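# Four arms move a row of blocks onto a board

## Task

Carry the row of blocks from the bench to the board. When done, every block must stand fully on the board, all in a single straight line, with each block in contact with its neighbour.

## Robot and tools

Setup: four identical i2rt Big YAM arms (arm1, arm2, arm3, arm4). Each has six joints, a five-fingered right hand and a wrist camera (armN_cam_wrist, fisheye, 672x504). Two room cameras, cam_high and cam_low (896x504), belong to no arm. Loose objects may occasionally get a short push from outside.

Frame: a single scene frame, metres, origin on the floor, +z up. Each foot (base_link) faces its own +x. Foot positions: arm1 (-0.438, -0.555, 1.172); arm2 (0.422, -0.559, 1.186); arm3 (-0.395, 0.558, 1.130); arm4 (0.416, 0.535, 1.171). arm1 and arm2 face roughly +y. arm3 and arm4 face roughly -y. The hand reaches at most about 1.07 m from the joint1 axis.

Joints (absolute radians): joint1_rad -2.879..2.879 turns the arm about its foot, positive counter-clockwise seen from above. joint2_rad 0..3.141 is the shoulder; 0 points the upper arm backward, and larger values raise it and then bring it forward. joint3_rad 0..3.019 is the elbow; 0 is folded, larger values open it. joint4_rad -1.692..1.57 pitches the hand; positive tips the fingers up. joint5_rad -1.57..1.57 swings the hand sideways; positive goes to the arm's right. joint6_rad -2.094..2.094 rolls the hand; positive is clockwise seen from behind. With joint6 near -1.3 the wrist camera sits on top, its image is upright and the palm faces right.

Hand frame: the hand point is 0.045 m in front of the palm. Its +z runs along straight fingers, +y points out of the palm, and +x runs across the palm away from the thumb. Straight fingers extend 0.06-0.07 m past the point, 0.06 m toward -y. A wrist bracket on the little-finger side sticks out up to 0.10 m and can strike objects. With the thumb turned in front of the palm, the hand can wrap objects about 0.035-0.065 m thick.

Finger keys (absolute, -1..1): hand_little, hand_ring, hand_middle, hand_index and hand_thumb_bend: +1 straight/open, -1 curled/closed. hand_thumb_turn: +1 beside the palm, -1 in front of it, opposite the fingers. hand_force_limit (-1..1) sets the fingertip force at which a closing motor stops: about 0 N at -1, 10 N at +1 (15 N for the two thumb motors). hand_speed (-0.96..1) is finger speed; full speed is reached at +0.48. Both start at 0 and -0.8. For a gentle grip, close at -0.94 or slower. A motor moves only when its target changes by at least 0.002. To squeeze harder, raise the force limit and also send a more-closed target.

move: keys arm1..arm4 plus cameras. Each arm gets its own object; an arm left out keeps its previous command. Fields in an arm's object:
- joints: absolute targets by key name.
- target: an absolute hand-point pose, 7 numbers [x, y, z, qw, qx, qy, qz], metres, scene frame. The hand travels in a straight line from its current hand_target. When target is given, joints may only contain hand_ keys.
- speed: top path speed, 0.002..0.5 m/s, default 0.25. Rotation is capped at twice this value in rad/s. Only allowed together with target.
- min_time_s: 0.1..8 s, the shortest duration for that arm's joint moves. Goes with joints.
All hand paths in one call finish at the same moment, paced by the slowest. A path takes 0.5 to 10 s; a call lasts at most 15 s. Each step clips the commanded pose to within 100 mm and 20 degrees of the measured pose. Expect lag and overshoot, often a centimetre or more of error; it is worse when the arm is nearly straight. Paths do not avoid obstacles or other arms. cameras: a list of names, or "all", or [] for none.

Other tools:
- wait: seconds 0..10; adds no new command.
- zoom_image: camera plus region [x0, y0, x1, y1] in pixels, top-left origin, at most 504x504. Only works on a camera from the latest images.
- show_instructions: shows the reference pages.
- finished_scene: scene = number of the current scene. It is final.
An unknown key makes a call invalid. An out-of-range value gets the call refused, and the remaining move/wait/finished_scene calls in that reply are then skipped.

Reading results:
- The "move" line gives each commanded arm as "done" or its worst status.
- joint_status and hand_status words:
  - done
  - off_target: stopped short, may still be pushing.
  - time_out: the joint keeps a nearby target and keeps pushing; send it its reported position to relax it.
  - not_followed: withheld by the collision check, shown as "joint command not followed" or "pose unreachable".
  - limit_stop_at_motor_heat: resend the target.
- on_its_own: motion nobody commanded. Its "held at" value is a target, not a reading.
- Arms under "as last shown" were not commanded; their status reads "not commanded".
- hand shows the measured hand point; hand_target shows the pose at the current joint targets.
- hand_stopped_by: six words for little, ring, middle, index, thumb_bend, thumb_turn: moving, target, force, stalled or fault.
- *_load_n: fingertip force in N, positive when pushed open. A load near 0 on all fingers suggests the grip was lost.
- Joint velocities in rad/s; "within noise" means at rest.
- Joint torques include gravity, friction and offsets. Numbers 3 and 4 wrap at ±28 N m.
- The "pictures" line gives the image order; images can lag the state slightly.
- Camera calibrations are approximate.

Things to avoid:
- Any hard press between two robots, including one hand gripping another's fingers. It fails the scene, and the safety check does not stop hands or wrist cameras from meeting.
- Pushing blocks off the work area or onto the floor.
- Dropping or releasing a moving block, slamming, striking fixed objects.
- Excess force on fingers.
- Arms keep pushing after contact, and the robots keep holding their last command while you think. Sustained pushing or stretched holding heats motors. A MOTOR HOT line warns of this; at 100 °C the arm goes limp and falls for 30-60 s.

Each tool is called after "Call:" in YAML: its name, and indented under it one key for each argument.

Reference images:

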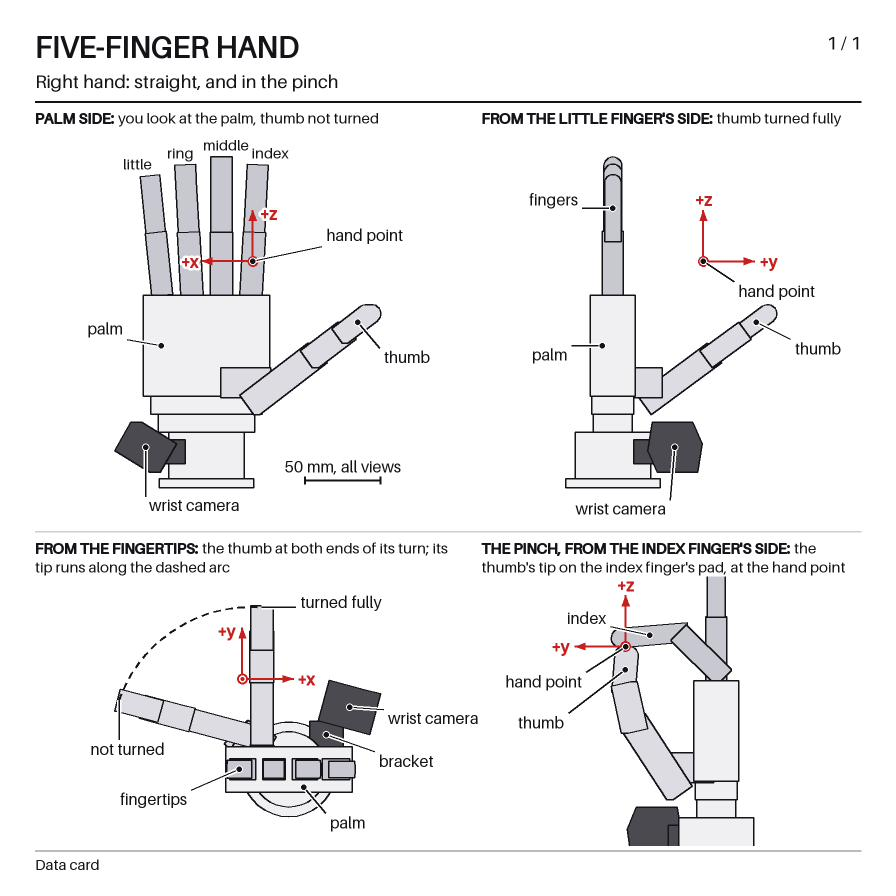

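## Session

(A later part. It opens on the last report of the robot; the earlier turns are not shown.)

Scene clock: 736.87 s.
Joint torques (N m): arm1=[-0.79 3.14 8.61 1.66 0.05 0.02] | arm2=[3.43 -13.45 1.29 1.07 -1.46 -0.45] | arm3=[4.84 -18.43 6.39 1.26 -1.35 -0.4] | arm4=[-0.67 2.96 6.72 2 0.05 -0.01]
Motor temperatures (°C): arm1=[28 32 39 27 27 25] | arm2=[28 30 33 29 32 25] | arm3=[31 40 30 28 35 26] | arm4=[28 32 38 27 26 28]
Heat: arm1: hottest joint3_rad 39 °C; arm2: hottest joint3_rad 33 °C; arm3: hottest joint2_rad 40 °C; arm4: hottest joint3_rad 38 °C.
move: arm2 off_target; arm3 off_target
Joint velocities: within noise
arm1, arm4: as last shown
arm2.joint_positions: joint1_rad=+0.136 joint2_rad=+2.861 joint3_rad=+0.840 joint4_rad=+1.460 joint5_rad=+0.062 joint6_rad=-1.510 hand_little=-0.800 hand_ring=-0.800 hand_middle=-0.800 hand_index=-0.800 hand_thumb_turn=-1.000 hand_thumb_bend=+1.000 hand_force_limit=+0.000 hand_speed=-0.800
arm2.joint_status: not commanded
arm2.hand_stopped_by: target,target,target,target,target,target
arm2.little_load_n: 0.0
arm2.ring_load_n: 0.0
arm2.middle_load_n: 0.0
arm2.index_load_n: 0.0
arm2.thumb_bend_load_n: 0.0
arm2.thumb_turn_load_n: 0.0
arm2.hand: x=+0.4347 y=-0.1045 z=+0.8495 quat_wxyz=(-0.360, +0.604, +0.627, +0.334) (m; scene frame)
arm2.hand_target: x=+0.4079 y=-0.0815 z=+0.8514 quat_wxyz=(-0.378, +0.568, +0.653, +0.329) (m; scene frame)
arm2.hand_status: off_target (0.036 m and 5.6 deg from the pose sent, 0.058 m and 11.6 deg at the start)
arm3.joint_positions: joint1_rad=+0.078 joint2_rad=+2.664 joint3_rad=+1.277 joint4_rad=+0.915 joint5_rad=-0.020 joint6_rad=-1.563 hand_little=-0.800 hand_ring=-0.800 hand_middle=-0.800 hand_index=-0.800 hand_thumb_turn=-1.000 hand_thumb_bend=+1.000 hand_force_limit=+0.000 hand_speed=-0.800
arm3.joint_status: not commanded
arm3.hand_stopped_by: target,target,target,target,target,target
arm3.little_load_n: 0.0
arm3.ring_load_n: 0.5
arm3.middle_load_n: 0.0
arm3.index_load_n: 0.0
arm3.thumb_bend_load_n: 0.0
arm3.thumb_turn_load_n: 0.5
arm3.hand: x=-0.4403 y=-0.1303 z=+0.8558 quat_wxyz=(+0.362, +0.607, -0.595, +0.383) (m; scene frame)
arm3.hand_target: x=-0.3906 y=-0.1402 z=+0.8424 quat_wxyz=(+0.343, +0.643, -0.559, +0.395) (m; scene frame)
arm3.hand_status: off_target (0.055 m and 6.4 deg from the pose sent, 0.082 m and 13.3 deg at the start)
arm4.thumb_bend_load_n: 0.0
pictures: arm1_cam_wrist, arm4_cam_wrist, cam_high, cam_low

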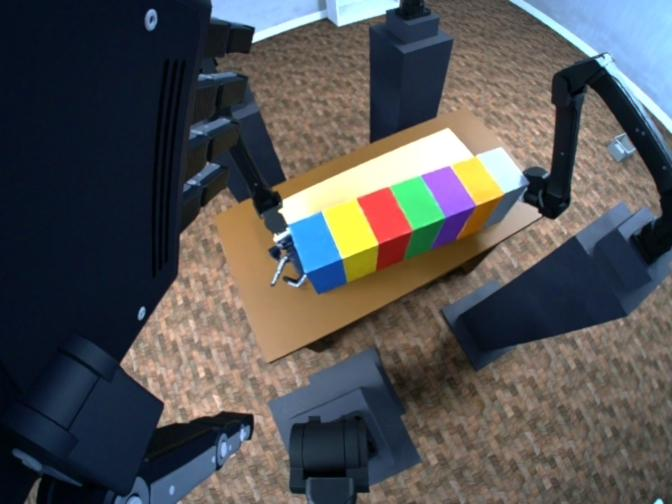

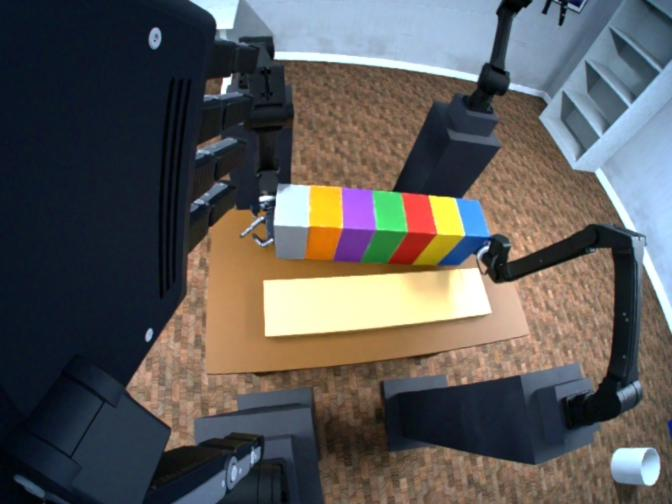

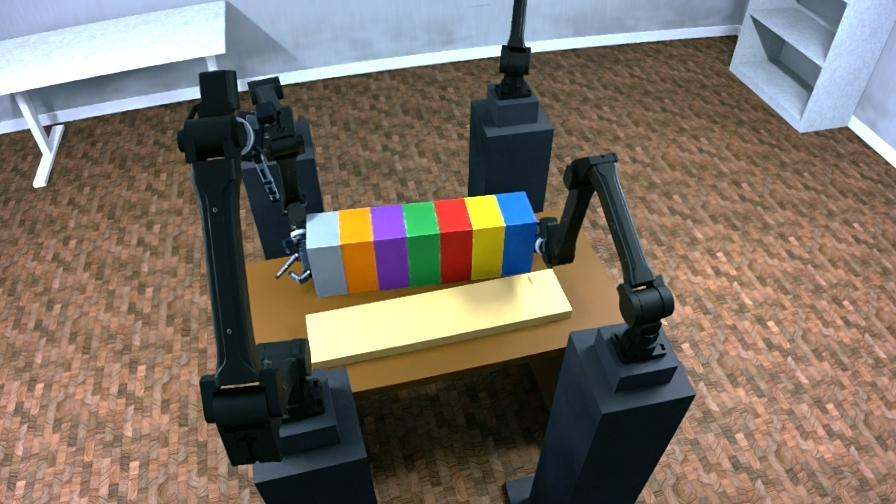

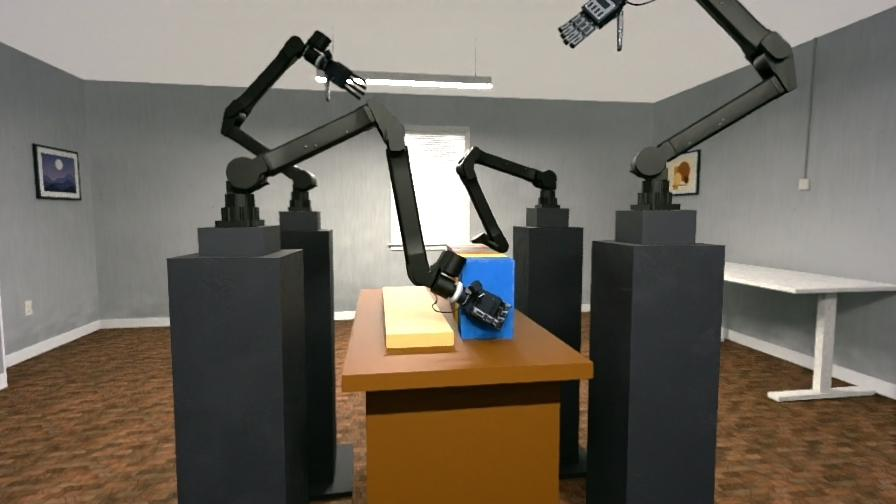

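Call:
move:
  arm2: {"target": [0.452, -0.125, 0.850, -0.3536, 0.6124, 0.6124, 0.3536], "speed": 0.1}
  arm3: {"target": [-0.458, -0.130, 0.845, 0.3695, 0.6029, -0.6029, 0.3695], "speed": 0.1}
  cameras: []

Call:
move:
  arm2: {"target": [0.445, -0.148, 0.848, -0.3371, 0.6386, 0.5851, 0.3679], "speed": 0.08}
  arm3: {"target": [-0.450, -0.130, 0.838, 0.3849, 0.5763, -0.6288, 0.3532], "speed": 0.08}
  cameras: []

Call:
move:
  arm2: {"target": [0.392, -0.146, 0.850, -0.3536, 0.6124, 0.6124, 0.3536], "speed": 0.06}
  arm3: {"target": [-0.358, -0.132, 0.843, 0.3695, 0.6029, -0.6029, 0.3695], "speed": 0.12}
  cameras: []

Call:
move:
  arm2: {"joints": {"joint2_rad": 2.688, "joint3_rad": 0.737, "joint4_rad": 1.476, "joint5_rad": 0.06}, "min_time_s": 3}
  arm3: {"joints": {"joint2_rad": 2.48, "joint3_rad": 1.306, "joint4_rad": 0.795, "joint5_rad": -0.07}, "min_time_s": 3}
  cameras: ["arm4_cam_wrist", "cam_low", "cam_high"]

Call:
zoom_image:
  camera: "cam_high"
  region: [280, 180, 600, 370]

Scene clock: 804.40 s.
Joint torques (N m): arm1=[-0.5 3.02 8.68 1.74 0.04 0.02] | arm2=[-0.21 -11.05 -4 3.1 0.21 -0.06] | arm3=[-0.79 -19.43 4.33 1.87 0.17 -0.14] | arm4=[-0.62 2.96 6.71 2 0.06 0]
Motor temperatures (°C): arm1=[28 32 39 27 27 25] | arm2=[28 33 33 28 34 26] | arm3=[31 43 33 28 36 26] | arm4=[28 32 39 27 26 28]
Heat: arm1: hottest joint3_rad 39 °C; arm2: hottest joint5_rad 34 °C; arm3: hottest joint2_rad 43 °C; arm4: hottest joint3_rad 39 °C.
move: arm2 off_target; arm3 off_target
Joint velocities: within noise
arm1, arm4: as last shown
arm1.ring_load_n: -0.5
arm2.joint_positions: joint1_rad=+0.127 joint2_rad=+2.885 joint3_rad=+0.835 joint4_rad=+1.531 joint5_rad=+0.093 joint6_rad=-1.510 hand_little=-0.800 hand_ring=-0.800 hand_middle=-0.800 hand_index=-0.800 hand_thumb_turn=-1.000 hand_thumb_bend=+1.000 hand_force_limit=+0.000 hand_speed=-0.800
arm2.joint_status: not commanded
arm2.hand_stopped_by: target,target,target,target,target,target
arm2.little_load_n: 0.0
arm2.ring_load_n: 0.0
arm2.middle_load_n: 0.0
arm2.index_load_n: 0.0
arm2.thumb_bend_load_n: 0.0
arm2.thumb_turn_load_n: 0.0
arm2.hand: x=+0.4454 y=-0.1081 z=+0.8552 quat_wxyz=(-0.364, +0.606, +0.611, +0.357) (m; scene frame)
arm2.hand_target: x=+0.4518 y=-0.1247 z=+0.8502 quat_wxyz=(-0.353, +0.613, +0.612, +0.354) (m; scene frame)
arm2.hand_status: off_target (0.019 m and 1.4 deg from the pose sent, 0.027 m and 3.0 deg at the start)
arm3.joint_positions: joint1_rad=+0.067 joint2_rad=+2.665 joint3_rad=+1.282 joint4_rad=+0.915 joint5_rad=-0.007 joint6_rad=-1.563 hand_little=-0.800 hand_ring=-0.800 hand_middle=-0.800 hand_index=-0.800 hand_thumb_turn=-1.000 hand_thumb_bend=+1.000 hand_force_limit=+0.000 hand_speed=-0.800
arm3.joint_status: not commanded
arm3.hand_stopped_by: target,target,target,target,target,target
arm3.little_load_n: 0.0
arm3.ring_load_n: 0.0
arm3.middle_load_n: 0.0
arm3.index_load_n: 0.0
arm3.thumb_bend_load_n: 0.0
arm3.thumb_turn_load_n: 0.5
arm3.hand: x=-0.4501 y=-0.1318 z=+0.8573 quat_wxyz=(+0.369, +0.601, -0.600, +0.379) (m; scene frame)
arm3.hand_target: x=-0.4579 y=-0.1295 z=+0.8453 quat_wxyz=(+0.369, +0.603, -0.603, +0.369) (m; scene frame)
arm3.hand_status: off_target (0.015 m and 1.1 deg from the pose sent, 0.021 m and 2.1 deg at the start)
pictures: none
No camera images: "cameras" was empty.

Scene clock: 805.73 s.
Joint torques (N m): arm1=[-0.67 3.19 8.62 1.58 0.04 0.03] | arm2=[2.78 -10.7 -4.07 2.84 0.29 0.03] | arm3=[1.44 -19.14 4.66 1.78 0.26 0.06] | arm4=[-0.56 2.78 6.72 1.96 0.06 -0.01]
Motor temperatures (°C): arm1=[28 32 39 27 27 25] | arm2=[28 32 33 28 34 26] | arm3=[31 43 33 28 36 26] | arm4=[28 32 39 27 26 28]
Heat: arm1: hottest joint3_rad 39 °C; arm2: hottest joint5_rad 34 °C; arm3: hottest joint2_rad 43 °C; arm4: hottest joint3_rad 39 °C.
move: arm2 off_target; arm3 off_target
Joint velocities: within noise
arm1, arm4: as last shown
arm1.ring_load_n: 0.0
arm2.joint_positions: joint1_rad=+0.169 joint2_rad=+2.898 joint3_rad=+0.810 joint4_rad=+1.540 joint5_rad=+0.238 joint6_rad=-1.429 hand_little=-0.800 hand_ring=-0.800 hand_middle=-0.800 hand_index=-0.800 hand_thumb_turn=-1.000 hand_thumb_bend=+1.000 hand_force_limit=+0.000 hand_speed=-0.800
arm2.joint_status: not commanded
arm2.hand_stopped_by: target,target,target,target,target,target
arm2.little_load_n: 0.0
arm2.ring_load_n: 0.5
arm2.middle_load_n: 0.0
arm2.index_load_n: 0.0
arm2.thumb_bend_load_n: 0.0
arm2.thumb_turn_load_n: 0.5
arm2.hand: x=+0.4545 y=-0.1329 z=+0.8534 quat_wxyz=(-0.335, +0.644, +0.576, +0.376) (m; scene frame)
arm2.hand_target: x=+0.4456 y=-0.1476 z=+0.8482 quat_wxyz=(-0.333, +0.642, +0.586, +0.366) (m; scene frame)
arm2.hand_status: off_target (0.019 m and 1.6 deg from the pose sent, 0.040 m and 5.8 deg at the start; a joint's target at an end of its range on 36 of 40 steps)
arm3.joint_positions: joint1_rad=+0.085 joint2_rad=+2.675 joint3_rad=+1.310 joint4_rad=+0.906 joint5_rad=+0.106 joint6_rad=-1.528 hand_little=-0.800 hand_ring=-0.800 hand_middle=-0.800 hand_index=-0.800 hand_thumb_turn=-1.000 hand_thumb_bend=+1.000 hand_force_limit=+0.000 hand_speed=-0.800
arm3.joint_status: not commanded
arm3.hand_stopped_by: target,target,target,target,target,target
arm3.little_load_n: 0.0
arm3.ring_load_n: 0.0
arm3.middle_load_n: 0.0
arm3.index_load_n: 0.0
arm3.thumb_bend_load_n: 0.0
arm3.thumb_turn_load_n: 0.0
arm3.hand: x=-0.4582 y=-0.1339 z=+0.8579 quat_wxyz=(+0.396, +0.572, -0.624, +0.357) (m; scene frame)
arm3.hand_target: x=-0.4502 y=-0.1291 z=+0.8387 quat_wxyz=(+0.385, +0.576, -0.629, +0.353) (m; scene frame)
arm3.hand_status: off_target (0.022 m and 1.5 deg from the pose sent, 0.019 m and 5.5 deg at the start)
pictures: none
No camera images: "cameras" was empty.

Scene clock: 807.30 s.
Joint torques (N m): arm1=[-0.62 3.02 8.53 1.68 0.03 0.02] | arm2=[9.17 -11.34 -1.14 2.04 -0.34 -0.12] | arm3=[11.28 -20.66 3.58 1.54 0.07 0.07] | arm4=[-0.5 2.96 6.76 1.98 0.07 0]
Motor temperatures (°C): arm1=[28 32 39 27 27 25] | arm2=[28 32 33 28 34 26] | arm3=[31 43 33 28 36 26] | arm4=[28 32 39 27 26 28]
Heat: arm1: hottest joint3_rad 39 °C; arm2: hottest joint5_rad 34 °C; arm3: hottest joint2_rad 43 °C; arm4: hottest joint3_rad 39 °C.
move: arm2 off_target; arm3 off_target
Joint velocities: within noise
arm1, arm4: as last shown
arm1.little_load_n: 0.5
arm2.joint_positions: joint1_rad=+0.233 joint2_rad=+2.907 joint3_rad=+0.771 joint4_rad=+1.556 joint5_rad=+0.298 joint6_rad=-1.386 hand_little=-0.800 hand_ring=-0.800 hand_middle=-0.800 hand_index=-0.800 hand_thumb_turn=-1.000 hand_thumb_bend=+1.000 hand_force_limit=+0.000 hand_speed=-0.800
arm2.joint_status: not commanded
arm2.hand_stopped_by: target,target,target,target,target,target
arm2.little_load_n: 0.0
arm2.ring_load_n: 0.0
arm2.middle_load_n: 0.0
arm2.index_load_n: 0.0
arm2.thumb_bend_load_n: 0.0
arm2.thumb_turn_load_n: 0.0
arm2.hand: x=+0.4421 y=-0.1567 z=+0.8539 quat_wxyz=(-0.326, +0.650, +0.577, +0.372) (m; scene frame)
arm2.hand_target: x=+0.3943 y=-0.1483 z=+0.8506 quat_wxyz=(-0.354, +0.613, +0.612, +0.353) (m; scene frame)
arm2.hand_status: off_target (0.051 m and 7.0 deg from the pose sent, 0.064 m and 6.5 deg at the start; a joint's target at an end of its range on 46 of 47 steps)
arm3.joint_positions: joint1_rad=+0.102 joint2_rad=+2.675 joint3_rad=+1.305 joint4_rad=+0.906 joint5_rad=+0.155 joint6_rad=-1.501 hand_little=-0.800 hand_ring=-0.800 hand_middle=-0.800 hand_index=-0.800 hand_thumb_turn=-1.000 hand_thumb_bend=+1.000 hand_force_limit=+0.000 hand_speed=-0.800
arm3.joint_status: not commanded
arm3.hand_stopped_by: target,target,target,target,target,target
arm3.little_load_n: 0.0
arm3.ring_load_n: 0.0
arm3.middle_load_n: 0.0
arm3.index_load_n: 0.0
arm3.thumb_bend_load_n: 0.0
arm3.thumb_turn_load_n: 0.0
arm3.hand: x=-0.4548 y=-0.1285 z=+0.8568 quat_wxyz=(+0.401, +0.559, -0.635, +0.350) (m; scene frame)
arm3.hand_target: x=-0.3634 y=-0.1254 z=+0.8440 quat_wxyz=(+0.370, +0.603, -0.603, +0.369) (m; scene frame)
arm3.hand_status: off_target (0.098 m and 7.5 deg from the pose sent, 0.101 m and 5.4 deg at the start)
pictures: none
No camera images: "cameras" was empty.

Scene clock: 813.10 s.
Joint torques (N m): arm1=[-0.73 3.25 8.54 1.63 0.03 0.03] | arm2=[8.82 -18.67 -0.47 4.41 -2.94 -0.09] | arm3=[14.1 -31.09 5.57 3.62 -2.81 0.01] | arm4=[-0.62 2.78 6.74 2 0.06 0]
Motor temperatures (°C): arm1=[28 32 39 27 27 25] | arm2=[28 32 33 29 36 26] | arm3=[31 43 33 28 39 26] | arm4=[28 32 39 27 26 28]
Heat: arm1: hottest joint3_rad 39 °C; arm2: hottest joint5_rad 36 °C; arm3: hottest joint2_rad 43 °C; arm4: hottest joint3_rad 39 °C.
move: arm2 time_out; arm3 time_out
Joint velocities: within noise
arm1, arm4: as last shown
arm1.little_load_n: 0.0
arm2.joint_positions: joint1_rad=+0.237 joint2_rad=+2.770 joint3_rad=+0.713 joint4_rad=+1.426 joint5_rad=+0.142 joint6_rad=-1.387 hand_little=-0.800 hand_ring=-0.800 hand_middle=-0.800 hand_index=-0.800 hand_thumb_turn=-1.000 hand_thumb_bend=+1.000 hand_force_limit=+0.000 hand_speed=-0.800
arm2.joint_status: joint5_rad time_out (moved -0.156 of -0.238); the others done
arm2.hand_stopped_by: target,target,target,target,target,target
arm2.little_load_n: 0.0
arm2.ring_load_n: 0.0
arm2.middle_load_n: 0.0
arm2.index_load_n: 0.0
arm2.thumb_bend_load_n: 0.0
arm2.thumb_turn_load_n: 0.0
arm2.on_its_own: joint1_rad reads +0.237 and still pushes toward +0.340 since a time_out; joint5_rad reads +0.142 and still pushes toward +0.066 since a time_out
arm2.hand: x=+0.4084 y=-0.1410 z=+0.8737 quat_wxyz=(-0.348, +0.634, +0.620, +0.305) (m; scene frame)
arm2.hand_target: x=+0.3326 y=-0.0924 z=+0.9163 quat_wxyz=(-0.439, +0.564, +0.635, +0.292) (m; scene frame)
arm2.hand_status: not commanded
arm3.joint_positions: joint1_rad=+0.063 joint2_rad=+2.583 joint3_rad=+1.276 joint4_rad=+0.759 joint5_rad=+0.003 joint6_rad=-1.500 hand_little=-0.800 hand_ring=-0.800 hand_middle=-0.800 hand_index=-0.800 hand_thumb_turn=-1.000 hand_thumb_bend=+1.000 hand_force_limit=+0.000 hand_speed=-0.800
arm3.joint_status: joint5_rad time_out (moved -0.153 of -0.225); the others done
arm3.hand_stopped_by: target,target,target,target,target,target
arm3.little_load_n: 0.0
arm3.ring_load_n: 0.0
arm3.middle_load_n: 0.0
arm3.index_load_n: 0.0
arm3.thumb_bend_load_n: 0.0
arm3.thumb_turn_load_n: 0.5
arm3.on_its_own: joint1_rad reads +0.063 and still pushes toward +0.236 since a time_out; joint5_rad reads +0.003 and still pushes toward -0.070 since a time_out
arm3.hand: x=-0.4522 y=-0.1340 z=+0.8729 quat_wxyz=(+0.337, +0.592, -0.636, +0.362) (m; scene frame)
arm3.hand_target: x=-0.3083 y=-0.1893 z=+0.9623 quat_wxyz=(+0.323, +0.623, -0.539, +0.465) (m; scene frame)
arm3.hand_status: not commanded
pictures: arm4_cam_wrist, cam_high, cam_low

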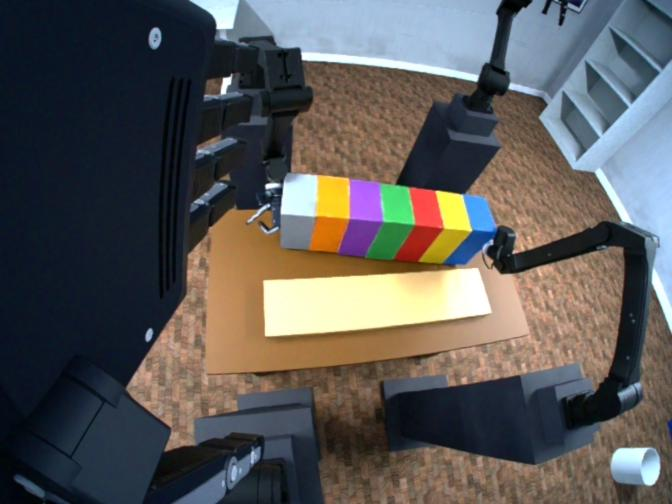

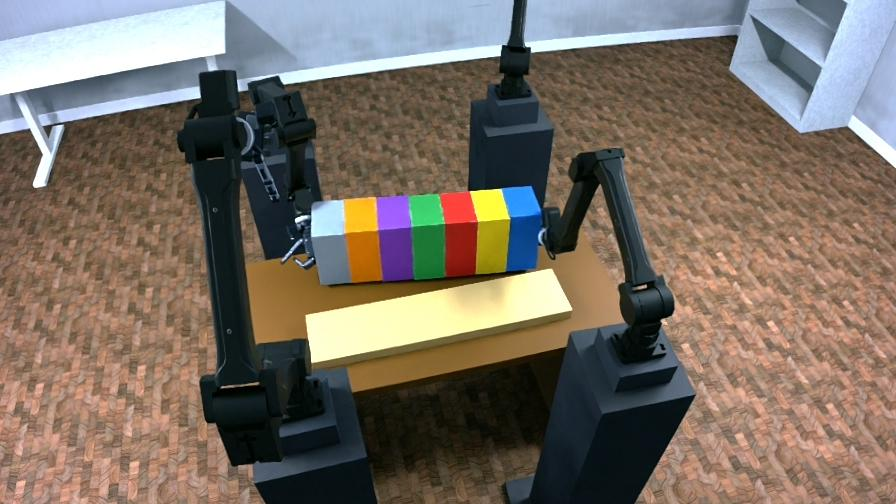

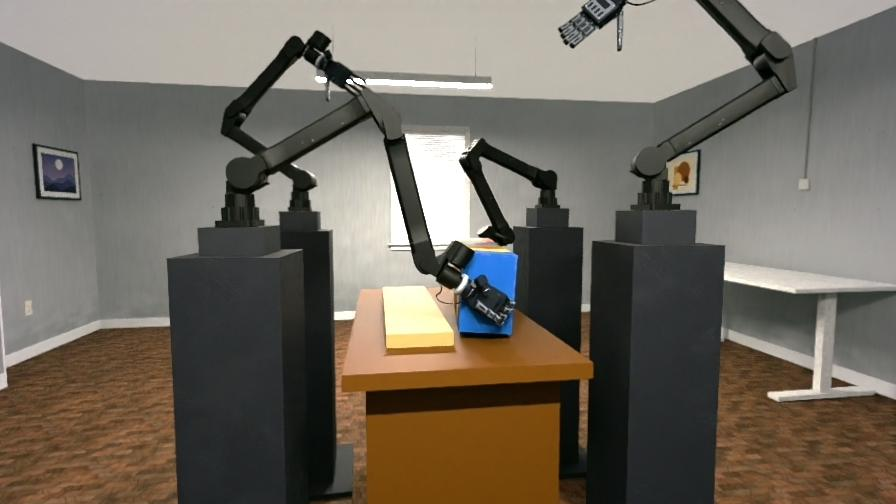

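Scaled by 1.575 from the camera's 896x504 image, which has a finer 1280x720 frame.

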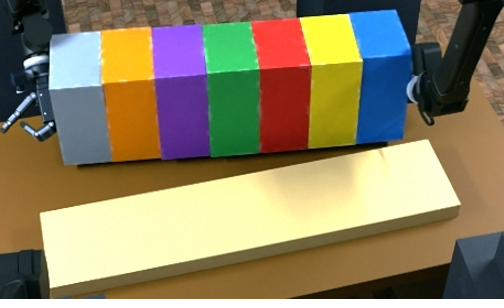

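Call:
move:
  arm2: {"joints": {"joint2_rad": 2.536, "joint3_rad": 0.6405, "joint4_rad": 1.421}, "min_time_s": 3}
  arm3: {"joints": {"joint2_rad": 2.359, "joint3_rad": 1.238, "joint4_rad": 0.742}, "min_time_s": 3}
  cameras: ["cam_low", "cam_high", "arm4_cam_wrist"]

Call:
zoom_image:
  camera: "cam_high"
  region: [280, 170, 600, 360]

Call:
zoom_image:
  camera: "cam_low"
  region: [360, 220, 600, 400]

Scene clock: 834.03 s.
Joint torques (N m): arm1=[-0.5 3.08 8.55 1.62 0.03 0.02] | arm2=[8.82 -18.32 0.17 4.37 -3.04 -0.09] | arm3=[13.68 -29.8 6.02 3.58 -2.77 0.08] | arm4=[-0.56 2.96 6.75 2 0.05 0.01]
Motor temperatures (°C): arm1=[28 32 39 27 27 25] | arm2=[28 32 32 29 44 26] | arm3=[32 46 33 28 48 26] | arm4=[28 32 39 26 26 28]
Heat: arm1: hottest joint3_rad 39 °C; arm2: hottest joint5_rad 44 °C; arm3: hottest joint5_rad 48 °C; arm4: hottest joint3_rad 39 °C.
move: arm2 done; arm3 done
Joint velocities: within noise
arm1, arm4: as last shown
arm2.joint_positions: joint1_rad=+0.237 joint2_rad=+2.615 joint3_rad=+0.614 joint4_rad=+1.373 joint5_rad=+0.145 joint6_rad=-1.387 hand_little=-0.800 hand_ring=-0.800 hand_middle=-0.800 hand_index=-0.800 hand_thumb_turn=-1.000 hand_thumb_bend=+1.000 hand_force_limit=+0.000 hand_speed=-0.800
arm2.joint_status: all done
arm2.hand_stopped_by: target,target,target,target,target,target
arm2.little_load_n: 0.0
arm2.ring_load_n: 0.0
arm2.middle_load_n: 0.0
arm2.index_load_n: 0.0
arm2.thumb_bend_load_n: 0.0
arm2.thumb_turn_load_n: 0.0
arm2.on_its_own: joint1_rad reads +0.237 and still pushes toward +0.340 since a time_out; joint5_rad reads +0.145 and still pushes toward +0.066 since a time_out
arm2.hand: x=+0.4080 y=-0.1384 z=+0.9221 quat_wxyz=(-0.348, +0.634, +0.619, +0.307) (m; scene frame)
arm2.hand_target: x=+0.3324 y=-0.0930 z=+0.9640 quat_wxyz=(-0.439, +0.564, +0.635, +0.292) (m; scene frame)
arm2.hand_status: not commanded
arm3.joint_positions: joint1_rad=+0.062 joint2_rad=+2.465 joint3_rad=+1.206 joint4_rad=+0.708 joint5_rad=+0.001 joint6_rad=-1.500 hand_little=-0.800 hand_ring=-0.800 hand_middle=-0.800 hand_index=-0.800 hand_thumb_turn=-1.000 hand_thumb_bend=+1.000 hand_force_limit=+0.000 hand_speed=-0.800
arm3.joint_status: all done
arm3.hand_stopped_by: target,target,target,target,target,target
arm3.little_load_n: 0.0
arm3.ring_load_n: 0.0
arm3.middle_load_n: 0.0
arm3.index_load_n: 0.0
arm3.thumb_bend_load_n: 0.0
arm3.thumb_turn_load_n: 0.0
arm3.on_its_own: joint1_rad reads +0.062 and still pushes toward +0.236 since a time_out; joint5_rad reads +0.001 and still pushes toward -0.070 since a time_out
arm3.hand: x=-0.4527 y=-0.1312 z=+0.9186 quat_wxyz=(+0.336, +0.593, -0.637, +0.361) (m; scene frame)
arm3.hand_target: x=-0.3094 y=-0.1833 z=+1.0103 quat_wxyz=(+0.324, +0.623, -0.539, +0.465) (m; scene frame)
arm3.hand_status: not commanded
pictures: arm4_cam_wrist, cam_high, cam_low

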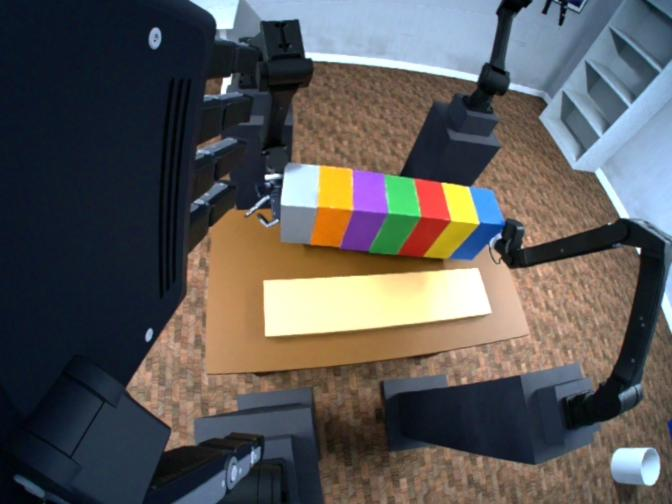

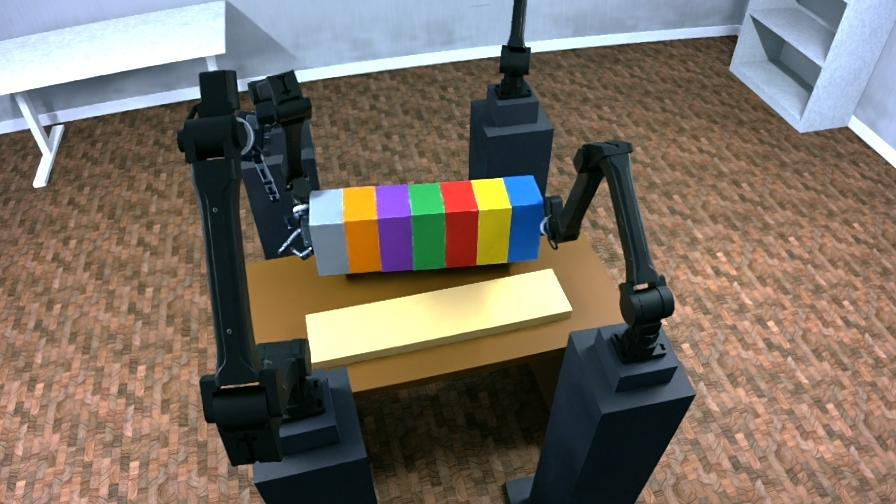

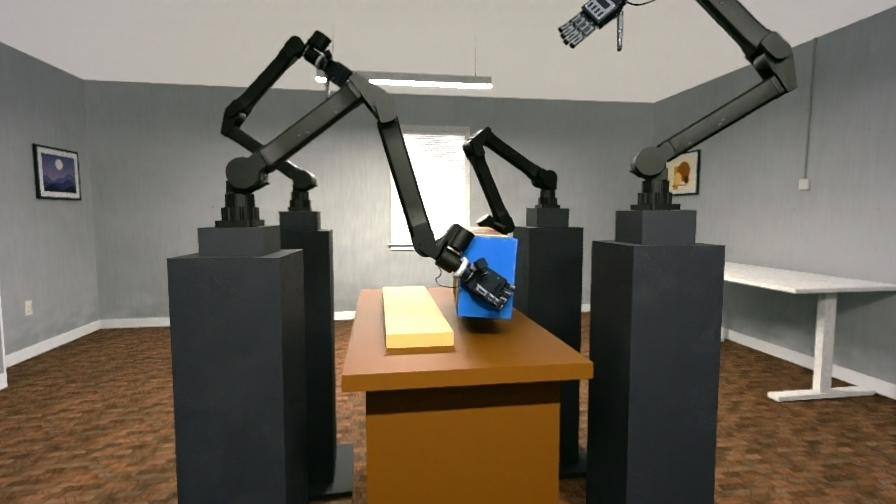

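Scaled by 1.575 from the camera's 896x504 image, which has a finer 1280x720 frame.

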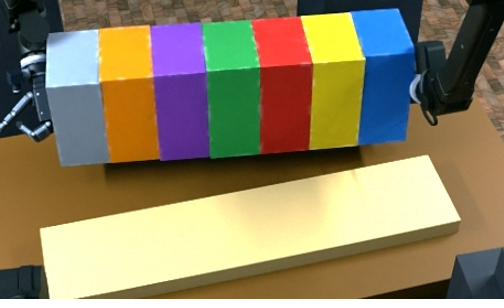

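Scaled by 2.100 from the camera's 896x504 image, which has a finer 1280x720 frame.

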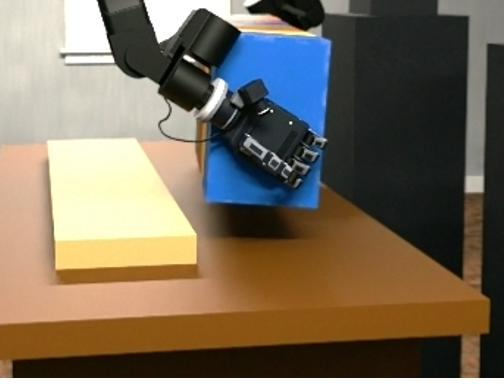

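Call:
move:
  arm2: {"joints": {"joint1_rad": 0.295, "joint2_rad": 2.434, "joint3_rad": 0.7265, "joint4_rad": 1.281, "joint5_rad": 0.053}, "min_time_s": 3}
  arm3: {"joints": {"joint1_rad": 0.245, "joint2_rad": 2.378, "joint3_rad": 1.397, "joint4_rad": 0.687, "joint5_rad": -0.057}, "min_time_s": 3}
  cameras: ["cam_low", "cam_high"]

Call:
zoom_image:
  camera: "cam_high"
  region: [280, 170, 600, 360]

Call:
zoom_image:
  camera: "cam_low"
  region: [360, 220, 600, 400]

Scene clock: 884.13 s.
Joint torques (N m): arm1=[-0.97 3.08 8.57 1.69 0.03 0.02] | arm2=[8.12 -18.78 5.08 3.74 -1.74 0.18] | arm3=[16.62 -31.15 11.36 3.29 -1.6 0.14] | arm4=[-0.5 2.78 6.72 2 0.05 0]
Motor temperatures (°C): arm1=[28 32 39 27 27 25] | arm2=[29 33 32 29 49 26] | arm3=[34 45 34 28 53 26] | arm4=[28 32 39 26 26 28]
Heat: arm1: hottest joint3_rad 39 °C; arm2: hottest joint5_rad 49 °C; arm3: hottest joint5_rad 53 °C; arm4: hottest joint3_rad 39 °C.
move: arm2 time_out; arm3 time_out
Joint velocities: within noise
arm1, arm4: as last shown
arm2.joint_positions: joint1_rad=+0.201 joint2_rad=+2.512 joint3_rad=+0.656 joint4_rad=+1.246 joint5_rad=+0.099 joint6_rad=-1.417 hand_little=-0.800 hand_ring=-0.800 hand_middle=-0.800 hand_index=-0.800 hand_thumb_turn=-1.000 hand_thumb_bend=+1.000 hand_force_limit=+0.000 hand_speed=-0.800
arm2.joint_status: joint1_rad time_out (moved -0.036 of +0.058); joint5_rad time_out (moved -0.046 of -0.092); the others done
arm2.hand_stopped_by: target,target,target,target,target,target
arm2.little_load_n: 0.0
arm2.ring_load_n: 0.0
arm2.middle_load_n: 0.0
arm2.index_load_n: 0.0
arm2.thumb_bend_load_n: 0.0
arm2.thumb_turn_load_n: 0.5
arm2.on_its_own: joint1_rad reads +0.201 and still pushes toward +0.295 since a time_out; joint5_rad reads +0.099 and still pushes toward +0.053 since a time_out
arm2.hand: x=+0.4073 y=-0.0969 z=+0.9428 quat_wxyz=(-0.357, +0.627, +0.621, +0.306) (m; scene frame)
arm2.hand_target: x=+0.3339 y=-0.0333 z=+0.9934 quat_wxyz=(-0.453, +0.568, +0.615, +0.308) (m; scene frame)
arm2.hand_status: not commanded
arm3.joint_positions: joint1_rad=+0.043 joint2_rad=+2.465 joint3_rad=+1.311 joint4_rad=+0.661 joint5_rad=-0.016 joint6_rad=-1.509 hand_little=-0.800 hand_ring=-0.800 hand_middle=-0.800 hand_index=-0.800 hand_thumb_turn=-1.000 hand_thumb_bend=+1.000 hand_force_limit=+0.000 hand_speed=-0.800
arm3.joint_status: joint1_rad time_out (moved -0.019 of +0.183); joint5_rad time_out (moved -0.016 of -0.058); the others done
arm3.hand_stopped_by: target,target,target,target,target,target
arm3.little_load_n: 0.0
arm3.ring_load_n: 0.0
arm3.middle_load_n: 0.0
arm3.index_load_n: 0.0
arm3.thumb_bend_load_n: 0.0
arm3.thumb_turn_load_n: 0.0
arm3.on_its_own: joint1_rad reads +0.043 and still pushes toward +0.245 since a time_out; joint5_rad reads -0.016 and still pushes toward -0.057 since a time_out
arm3.hand: x=-0.4639 y=-0.1776 z=+0.9458 quat_wxyz=(+0.353, +0.583, -0.626, +0.379) (m; scene frame)
arm3.hand_target: x=-0.2943 y=-0.2418 z=+1.0523 quat_wxyz=(+0.347, +0.606, -0.522, +0.490) (m; scene frame)
arm3.hand_status: not commanded
pictures: cam_high, cam_low

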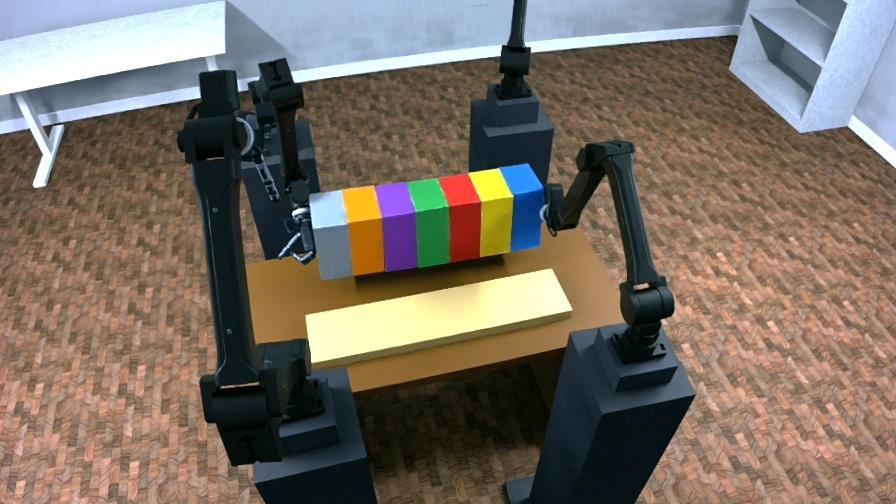

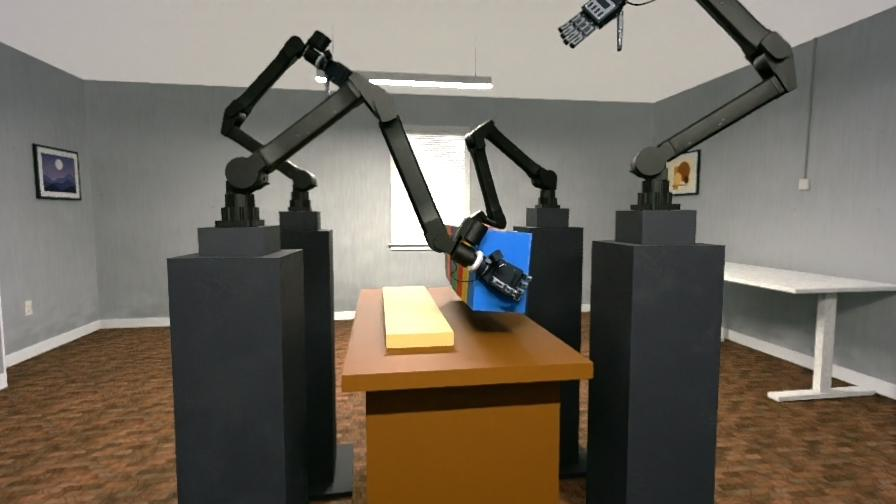

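Scaled by 1.575 from the camera's 896x504 image, which has a finer 1280x720 frame.

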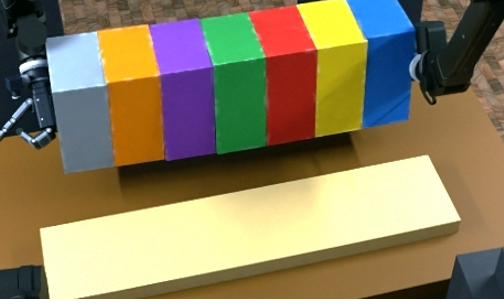

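Scaled by 2.100 from the camera's 896x504 image, which has a finer 1280x720 frame.

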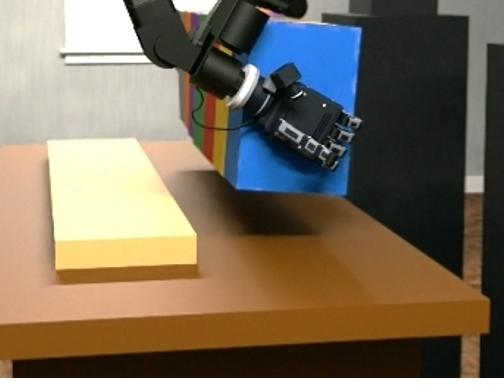

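Call:
move:
  arm2: {"joints": {"joint1_rad": 0.283, "joint2_rad": 2.366, "joint3_rad": 1.0455, "joint4_rad": 0.858, "joint5_rad": -0.003}, "min_time_s": 4}
  arm3: {"joints": {"joint1_rad": 0.194, "joint2_rad": 2.321, "joint3_rad": 1.047, "joint4_rad": 1.017, "joint5_rad": -0.062}, "min_time_s": 4}
  cameras: ["cam_low", "cam_high"]

Call:
zoom_image:
  camera: "cam_high"
  region: [280, 170, 600, 360]

Call:
zoom_image:
  camera: "cam_low"
  region: [360, 220, 600, 400]

Scene clock: 939.00 s.
Joint torques (N m): arm1=[-0.5 2.9 8.65 1.7 0.01 0.03] | arm2=[10.93 -22.12 9.83 3.41 -1.73 0.19] | arm3=[14.33 -27.46 4.81 4.63 -1.66 0.12] | arm4=[-0.5 2.78 6.76 1.98 0.05 0.01]
Motor temperatures (°C): arm1=[28 32 39 27 27 25] | arm2=[29 36 35 29 42 26] | arm3=[36 48 40 28 46 26] | arm4=[28 32 39 26 26 28]
Heat: arm1: hottest joint3_rad 39 °C; arm2: hottest joint5_rad 42 °C; arm3: hottest joint2_rad 48 °C; arm4: hottest joint3_rad 39 °C.
move: arm2 time_out; arm3 time_out
Joint velocities: within noise
arm1.joint_positions: joint1_rad=-0.377 joint2_rad=+0.576 joint3_rad=+1.428 joint4_rad=-1.478 joint5_rad=-0.014 joint6_rad=-1.159 hand_little=+1.000 hand_ring=+1.000 hand_middle=+1.000 hand_index=+1.000 hand_thumb_turn=+1.000 hand_thumb_bend=+1.000 hand_force_limit=+0.000 hand_speed=-0.800
arm1.joint_status: not commanded
arm1.hand_stopped_by: target,target,target,target,target,target
arm1.little_load_n: 0.0
arm1.ring_load_n: 0.0
arm1.middle_load_n: 0.0
arm1.index_load_n: 0.0
arm1.thumb_bend_load_n: 0.0
arm1.thumb_turn_load_n: 0.0
arm1.hand: x=-0.3296 y=-0.4066 z=+1.6531 quat_wxyz=(-0.327, +0.827, +0.329, +0.317) (m; scene frame)
arm1.hand_target: x=-0.3297 y=-0.4069 z=+1.6644 quat_wxyz=(-0.336, +0.821, +0.327, +0.326) (m; scene frame)
arm1.hand_status: not commanded
arm2.joint_positions: joint1_rad=+0.154 joint2_rad=+2.450 joint3_rad=+0.954 joint4_rad=+0.829 joint5_rad=+0.042 joint6_rad=-1.417 hand_little=-0.800 hand_ring=-0.800 hand_middle=-0.800 hand_index=-0.800 hand_thumb_turn=-1.000 hand_thumb_bend=+1.000 hand_force_limit=+0.000 hand_speed=-0.800
arm2.joint_status: joint1_rad time_out (moved -0.047 of +0.082); joint3_rad time_out (moved +0.298 of +0.389); joint5_rad time_out (moved -0.057 of -0.102); the others done
arm2.hand_stopped_by: target,target,target,target,target,target
arm2.little_load_n: 0.0
arm2.ring_load_n: 0.0
arm2.middle_load_n: 0.0
arm2.index_load_n: 0.0
arm2.thumb_bend_load_n: 0.0
arm2.thumb_turn_load_n: 0.0
arm2.on_its_own: joint1_rad reads +0.154 and still pushes toward +0.283 since a time_out; joint3_rad reads +0.954 and still pushes toward +1.046 since a time_out; joint5_rad reads +0.042 and still pushes toward -0.003 since a time_out
arm2.hand: x=+0.4007 y=+0.0179 z=+0.9384 quat_wxyz=(-0.345, +0.641, +0.626, +0.280) (m; scene frame)
arm2.hand_target: x=+0.2939 y=+0.0895 z=+1.0163 quat_wxyz=(-0.451, +0.567, +0.629, +0.283) (m; scene frame)
arm2.hand_status: not commanded
arm3.joint_positions: joint1_rad=+0.023 joint2_rad=+2.415 joint3_rad=+1.023 joint4_rad=+0.957 joint5_rad=-0.019 joint6_rad=-1.509 hand_little=-0.800 hand_ring=-0.800 hand_middle=-0.800 hand_index=-0.800 hand_thumb_turn=-1.000 hand_thumb_bend=+1.000 hand_force_limit=+0.000 hand_speed=-0.800
arm3.joint_status: joint1_rad time_out (moved -0.020 of +0.151); joint4_rad time_out (moved +0.296 of +0.356); joint5_rad time_out (moved -0.003 of -0.046); the others done
arm3.hand_stopped_by: target,target,target,target,target,target
arm3.little_load_n: 0.0
arm3.ring_load_n: 0.0
arm3.middle_load_n: 0.0
arm3.index_load_n: 0.0
arm3.thumb_bend_load_n: 0.0
arm3.thumb_turn_load_n: 0.0
arm3.on_its_own: joint1_rad reads +0.023 and still pushes toward +0.194 since a time_out; joint4_rad reads +0.957 and still pushes toward +1.017 since a time_out; joint5_rad reads -0.019 and still pushes toward -0.062 since a time_out
arm3.hand: x=-0.4747 y=-0.0887 z=+0.9477 quat_wxyz=(+0.373, +0.567, -0.620, +0.394) (m; scene frame)
arm3.hand_target: x=-0.3486 y=-0.1378 z=+1.0303 quat_wxyz=(+0.367, +0.585, -0.528, +0.493) (m; scene frame)
arm3.hand_status: not commanded
arm4.joint_positions: joint1_rad=-0.147 joint2_rad=+0.605 joint3_rad=+1.419 joint4_rad=-1.430 joint5_rad=+0.099 joint6_rad=-1.411 hand_little=+1.000 hand_ring=+1.000 hand_middle=+1.000 hand_index=+1.000 hand_thumb_turn=+1.000 hand_thumb_bend=+1.000 hand_force_limit=+0.000 hand_speed=-0.800
arm4.joint_status: not commanded
arm4.hand_stopped_by: target,target,target,target,target,target
arm4.little_load_n: 0.0
arm4.ring_load_n: 0.0
arm4.middle_load_n: 0.0
arm4.index_load_n: 0.0
arm4.thumb_bend_load_n: 0.0
arm4.thumb_turn_load_n: 0.0
arm4.hand: x=+0.3205 y=+0.3419 z=+1.6664 quat_wxyz=(+0.348, +0.519, -0.720, +0.302) (m; scene frame)
arm4.hand_target: x=+0.3205 y=+0.3424 z=+1.6774 quat_wxyz=(+0.356, +0.515, -0.716, +0.310) (m; scene frame)
arm4.hand_status: not commanded
pictures: cam_high, cam_low

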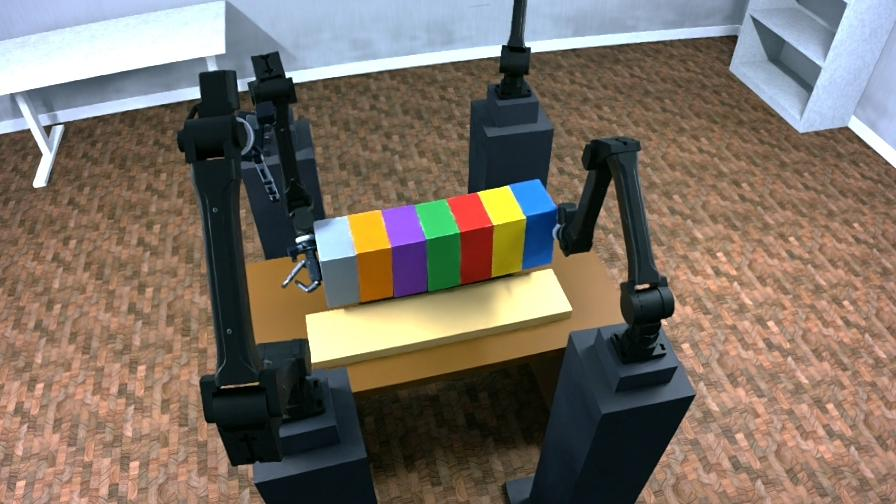

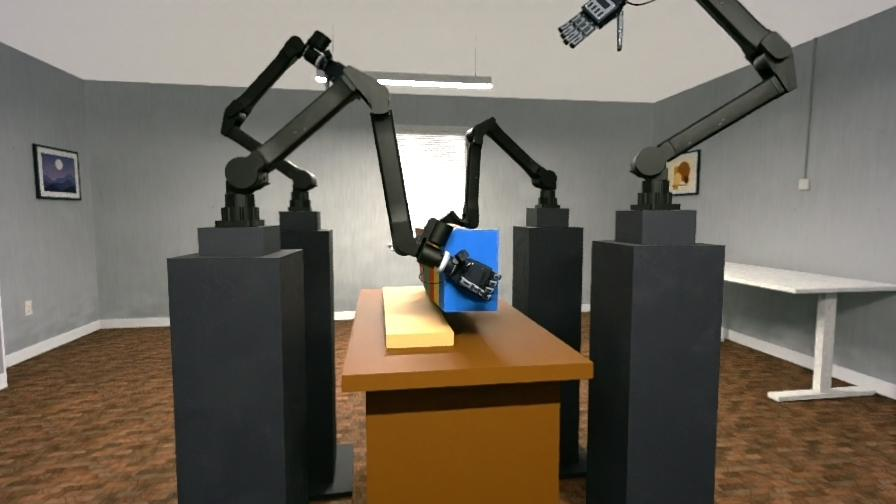

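Scaled by 1.575 from the camera's 896x504 image, which has a finer 1280x720 frame.

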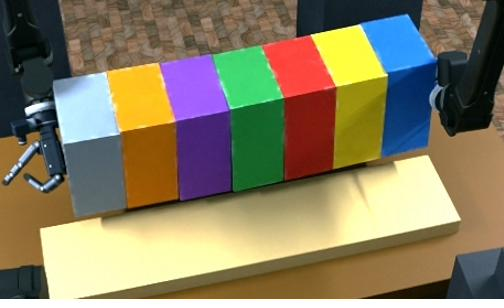

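Scaled by 2.100 from the camera's 896x504 image, which has a finer 1280x720 frame.

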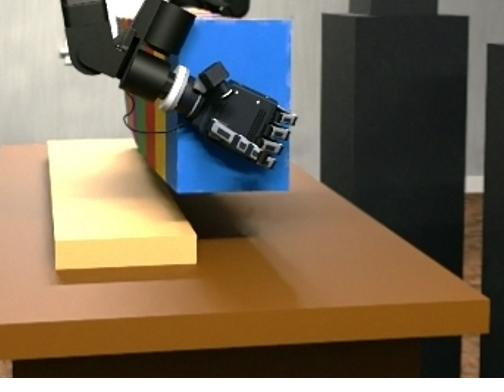

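Call:
move:
  arm2: {"joints": {"joint1_rad": 0.222, "joint2_rad": 2.424, "joint3_rad": 1.485, "joint4_rad": 0.5065, "joint5_rad": -0.09}, "min_time_s": 5}
  arm3: {"joints": {"joint1_rad": 0.196, "joint2_rad": 2.370, "joint3_rad": 0.655, "joint4_rad": 1.414, "joint5_rad": -0.015}, "min_time_s": 5}
  cameras: ["cam_low", "cam_high"]

Call:
zoom_image:
  camera: "cam_high"
  region: [280, 190, 600, 380]

Call:
zoom_image:
  camera: "cam_low"
  region: [360, 220, 600, 400]

Scene clock: 988.37 s.
Joint torques (N m): arm1=[-0.79 3.14 8.65 1.65 0.03 0.02] | arm2=[12.45 -22.95 14.19 3.43 -2.37 0.43] | arm3=[10.93 -19.6 0.4 4.77 -1.07 0.15] | arm4=[-0.56 2.9 6.76 2.04 0.06 -0.01]
Motor temperatures (°C): arm1=[28 31 40 27 27 25] | arm2=[30 41 41 29 43 26] | arm3=[35 50 34 29 44 26] | arm4=[28 32 39 26 26 28]
Heat: arm1: hottest joint3_rad 40 °C; arm2: hottest joint5_rad 43 °C; arm3: hottest joint2_rad 50 °C; arm4: hottest joint3_rad 39 °C.
move: arm2 time_out; arm3 time_out
Joint velocities: within noise
arm1, arm4: as last shown
arm2.joint_positions: joint1_rad=+0.073 joint2_rad=+2.470 joint3_rad=+1.383 joint4_rad=+0.479 joint5_rad=-0.030 joint6_rad=-1.443 hand_little=-0.800 hand_ring=-0.800 hand_middle=-0.800 hand_index=-0.800 hand_thumb_turn=-1.000 hand_thumb_bend=+1.000 hand_force_limit=+0.000 hand_speed=-0.800
arm2.joint_status: joint1_rad time_out (moved -0.080 of +0.068); joint3_rad time_out (moved +0.429 of +0.531); joint5_rad time_out (moved -0.072 of -0.132); the others done
arm2.hand_stopped_by: target,target,target,target,target,target
arm2.little_load_n: 0.5
arm2.ring_load_n: 0.0
arm2.middle_load_n: 0.0
arm2.index_load_n: 0.0
arm2.thumb_bend_load_n: 0.0
arm2.thumb_turn_load_n: 0.5
arm2.on_its_own: joint1_rad reads +0.073 and still pushes toward +0.222 since a time_out; joint3_rad reads +1.383 and still pushes toward +1.485 since a time_out; joint5_rad reads -0.030 and still pushes toward -0.090 since a time_out; joint6_rad reads -1.443 and still pushes toward -1.391 since a time_out
arm2.hand: x=+0.4223 y=+0.1836 z=+0.9866 quat_wxyz=(-0.370, +0.637, +0.611, +0.289) (m; scene frame)
arm2.hand_target: x=+0.2845 y=+0.2394 z=+1.0667 quat_wxyz=(-0.473, +0.563, +0.621, +0.272) (m; scene frame)
arm2.hand_status: not commanded
arm3.joint_positions: joint1_rad=+0.065 joint2_rad=+2.414 joint3_rad=+0.646 joint4_rad=+1.355 joint5_rad=+0.014 joint6_rad=-1.509 hand_little=-0.800 hand_ring=-0.800 hand_middle=-0.800 hand_index=-0.800 hand_thumb_turn=-1.000 hand_thumb_bend=+1.000 hand_force_limit=+0.000 hand_speed=-0.800
arm3.joint_status: joint1_rad time_out (moved +0.042 of +0.173); joint4_rad time_out (moved +0.397 of +0.457); the others done
arm3.hand_stopped_by: target,target,target,target,target,target
arm3.little_load_n: 0.0
arm3.ring_load_n: 0.0
arm3.middle_load_n: 0.0
arm3.index_load_n: 0.0
arm3.thumb_bend_load_n: 0.0
arm3.thumb_turn_load_n: 0.0
arm3.on_its_own: joint1_rad reads +0.065 and still pushes toward +0.196 since a time_out; joint4_rad reads +1.355 and still pushes toward +1.414 since a time_out
arm3.hand: x=-0.4545 y=+0.0499 z=+0.9538 quat_wxyz=(+0.381, +0.569, -0.610, +0.399) (m; scene frame)
arm3.hand_target: x=-0.3782 y=+0.0218 z=+0.9902 quat_wxyz=(+0.371, +0.585, -0.548, +0.469) (m; scene frame)
arm3.hand_status: not commanded
pictures: cam_high, cam_low

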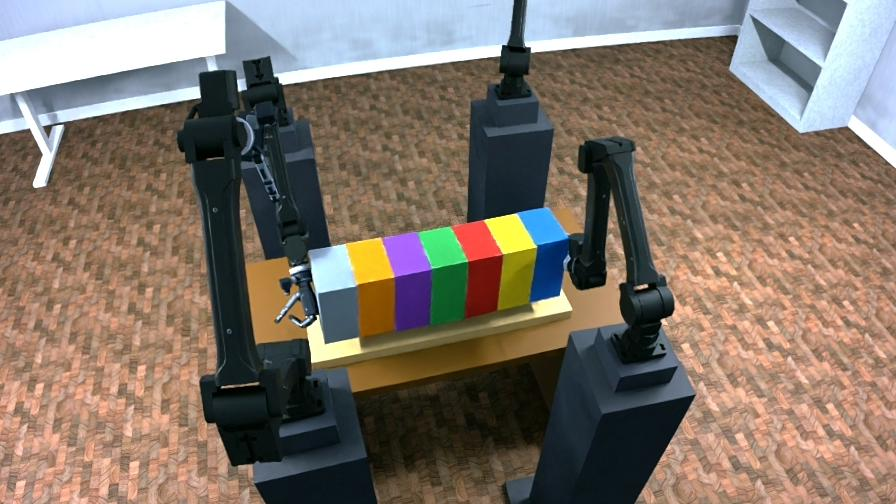

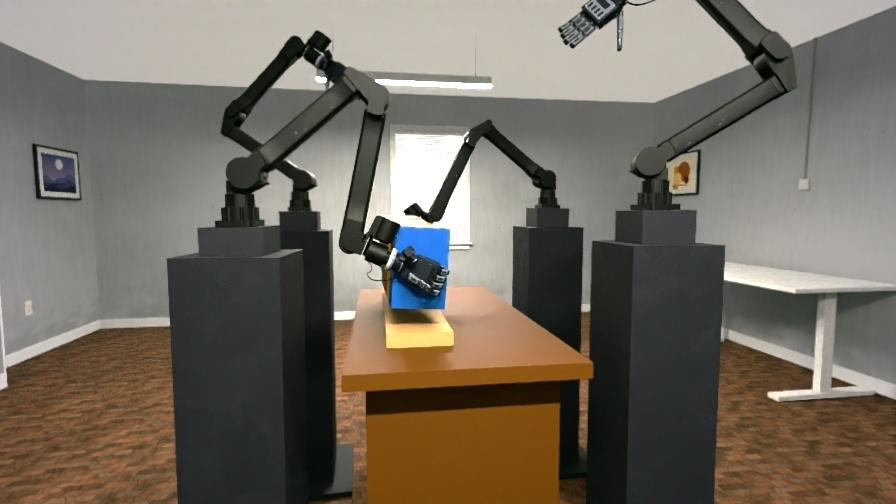

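Scaled by 1.575 from the camera's 896x504 image, which has a finer 1280x720 frame.

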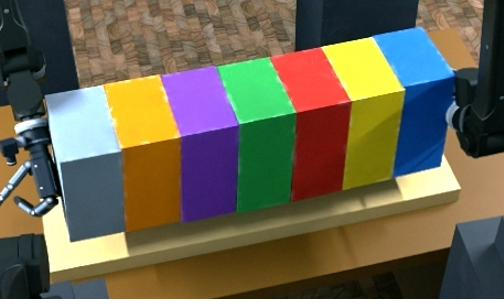

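Scaled by 2.100 from the camera's 896x504 image, which has a finer 1280x720 frame.

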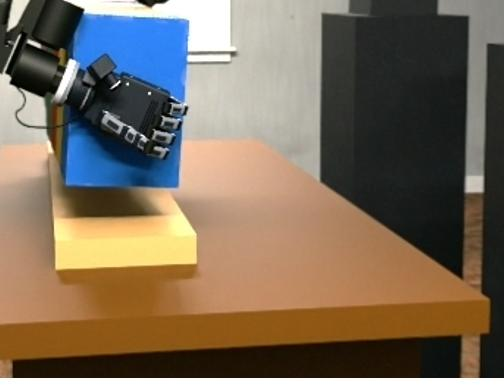

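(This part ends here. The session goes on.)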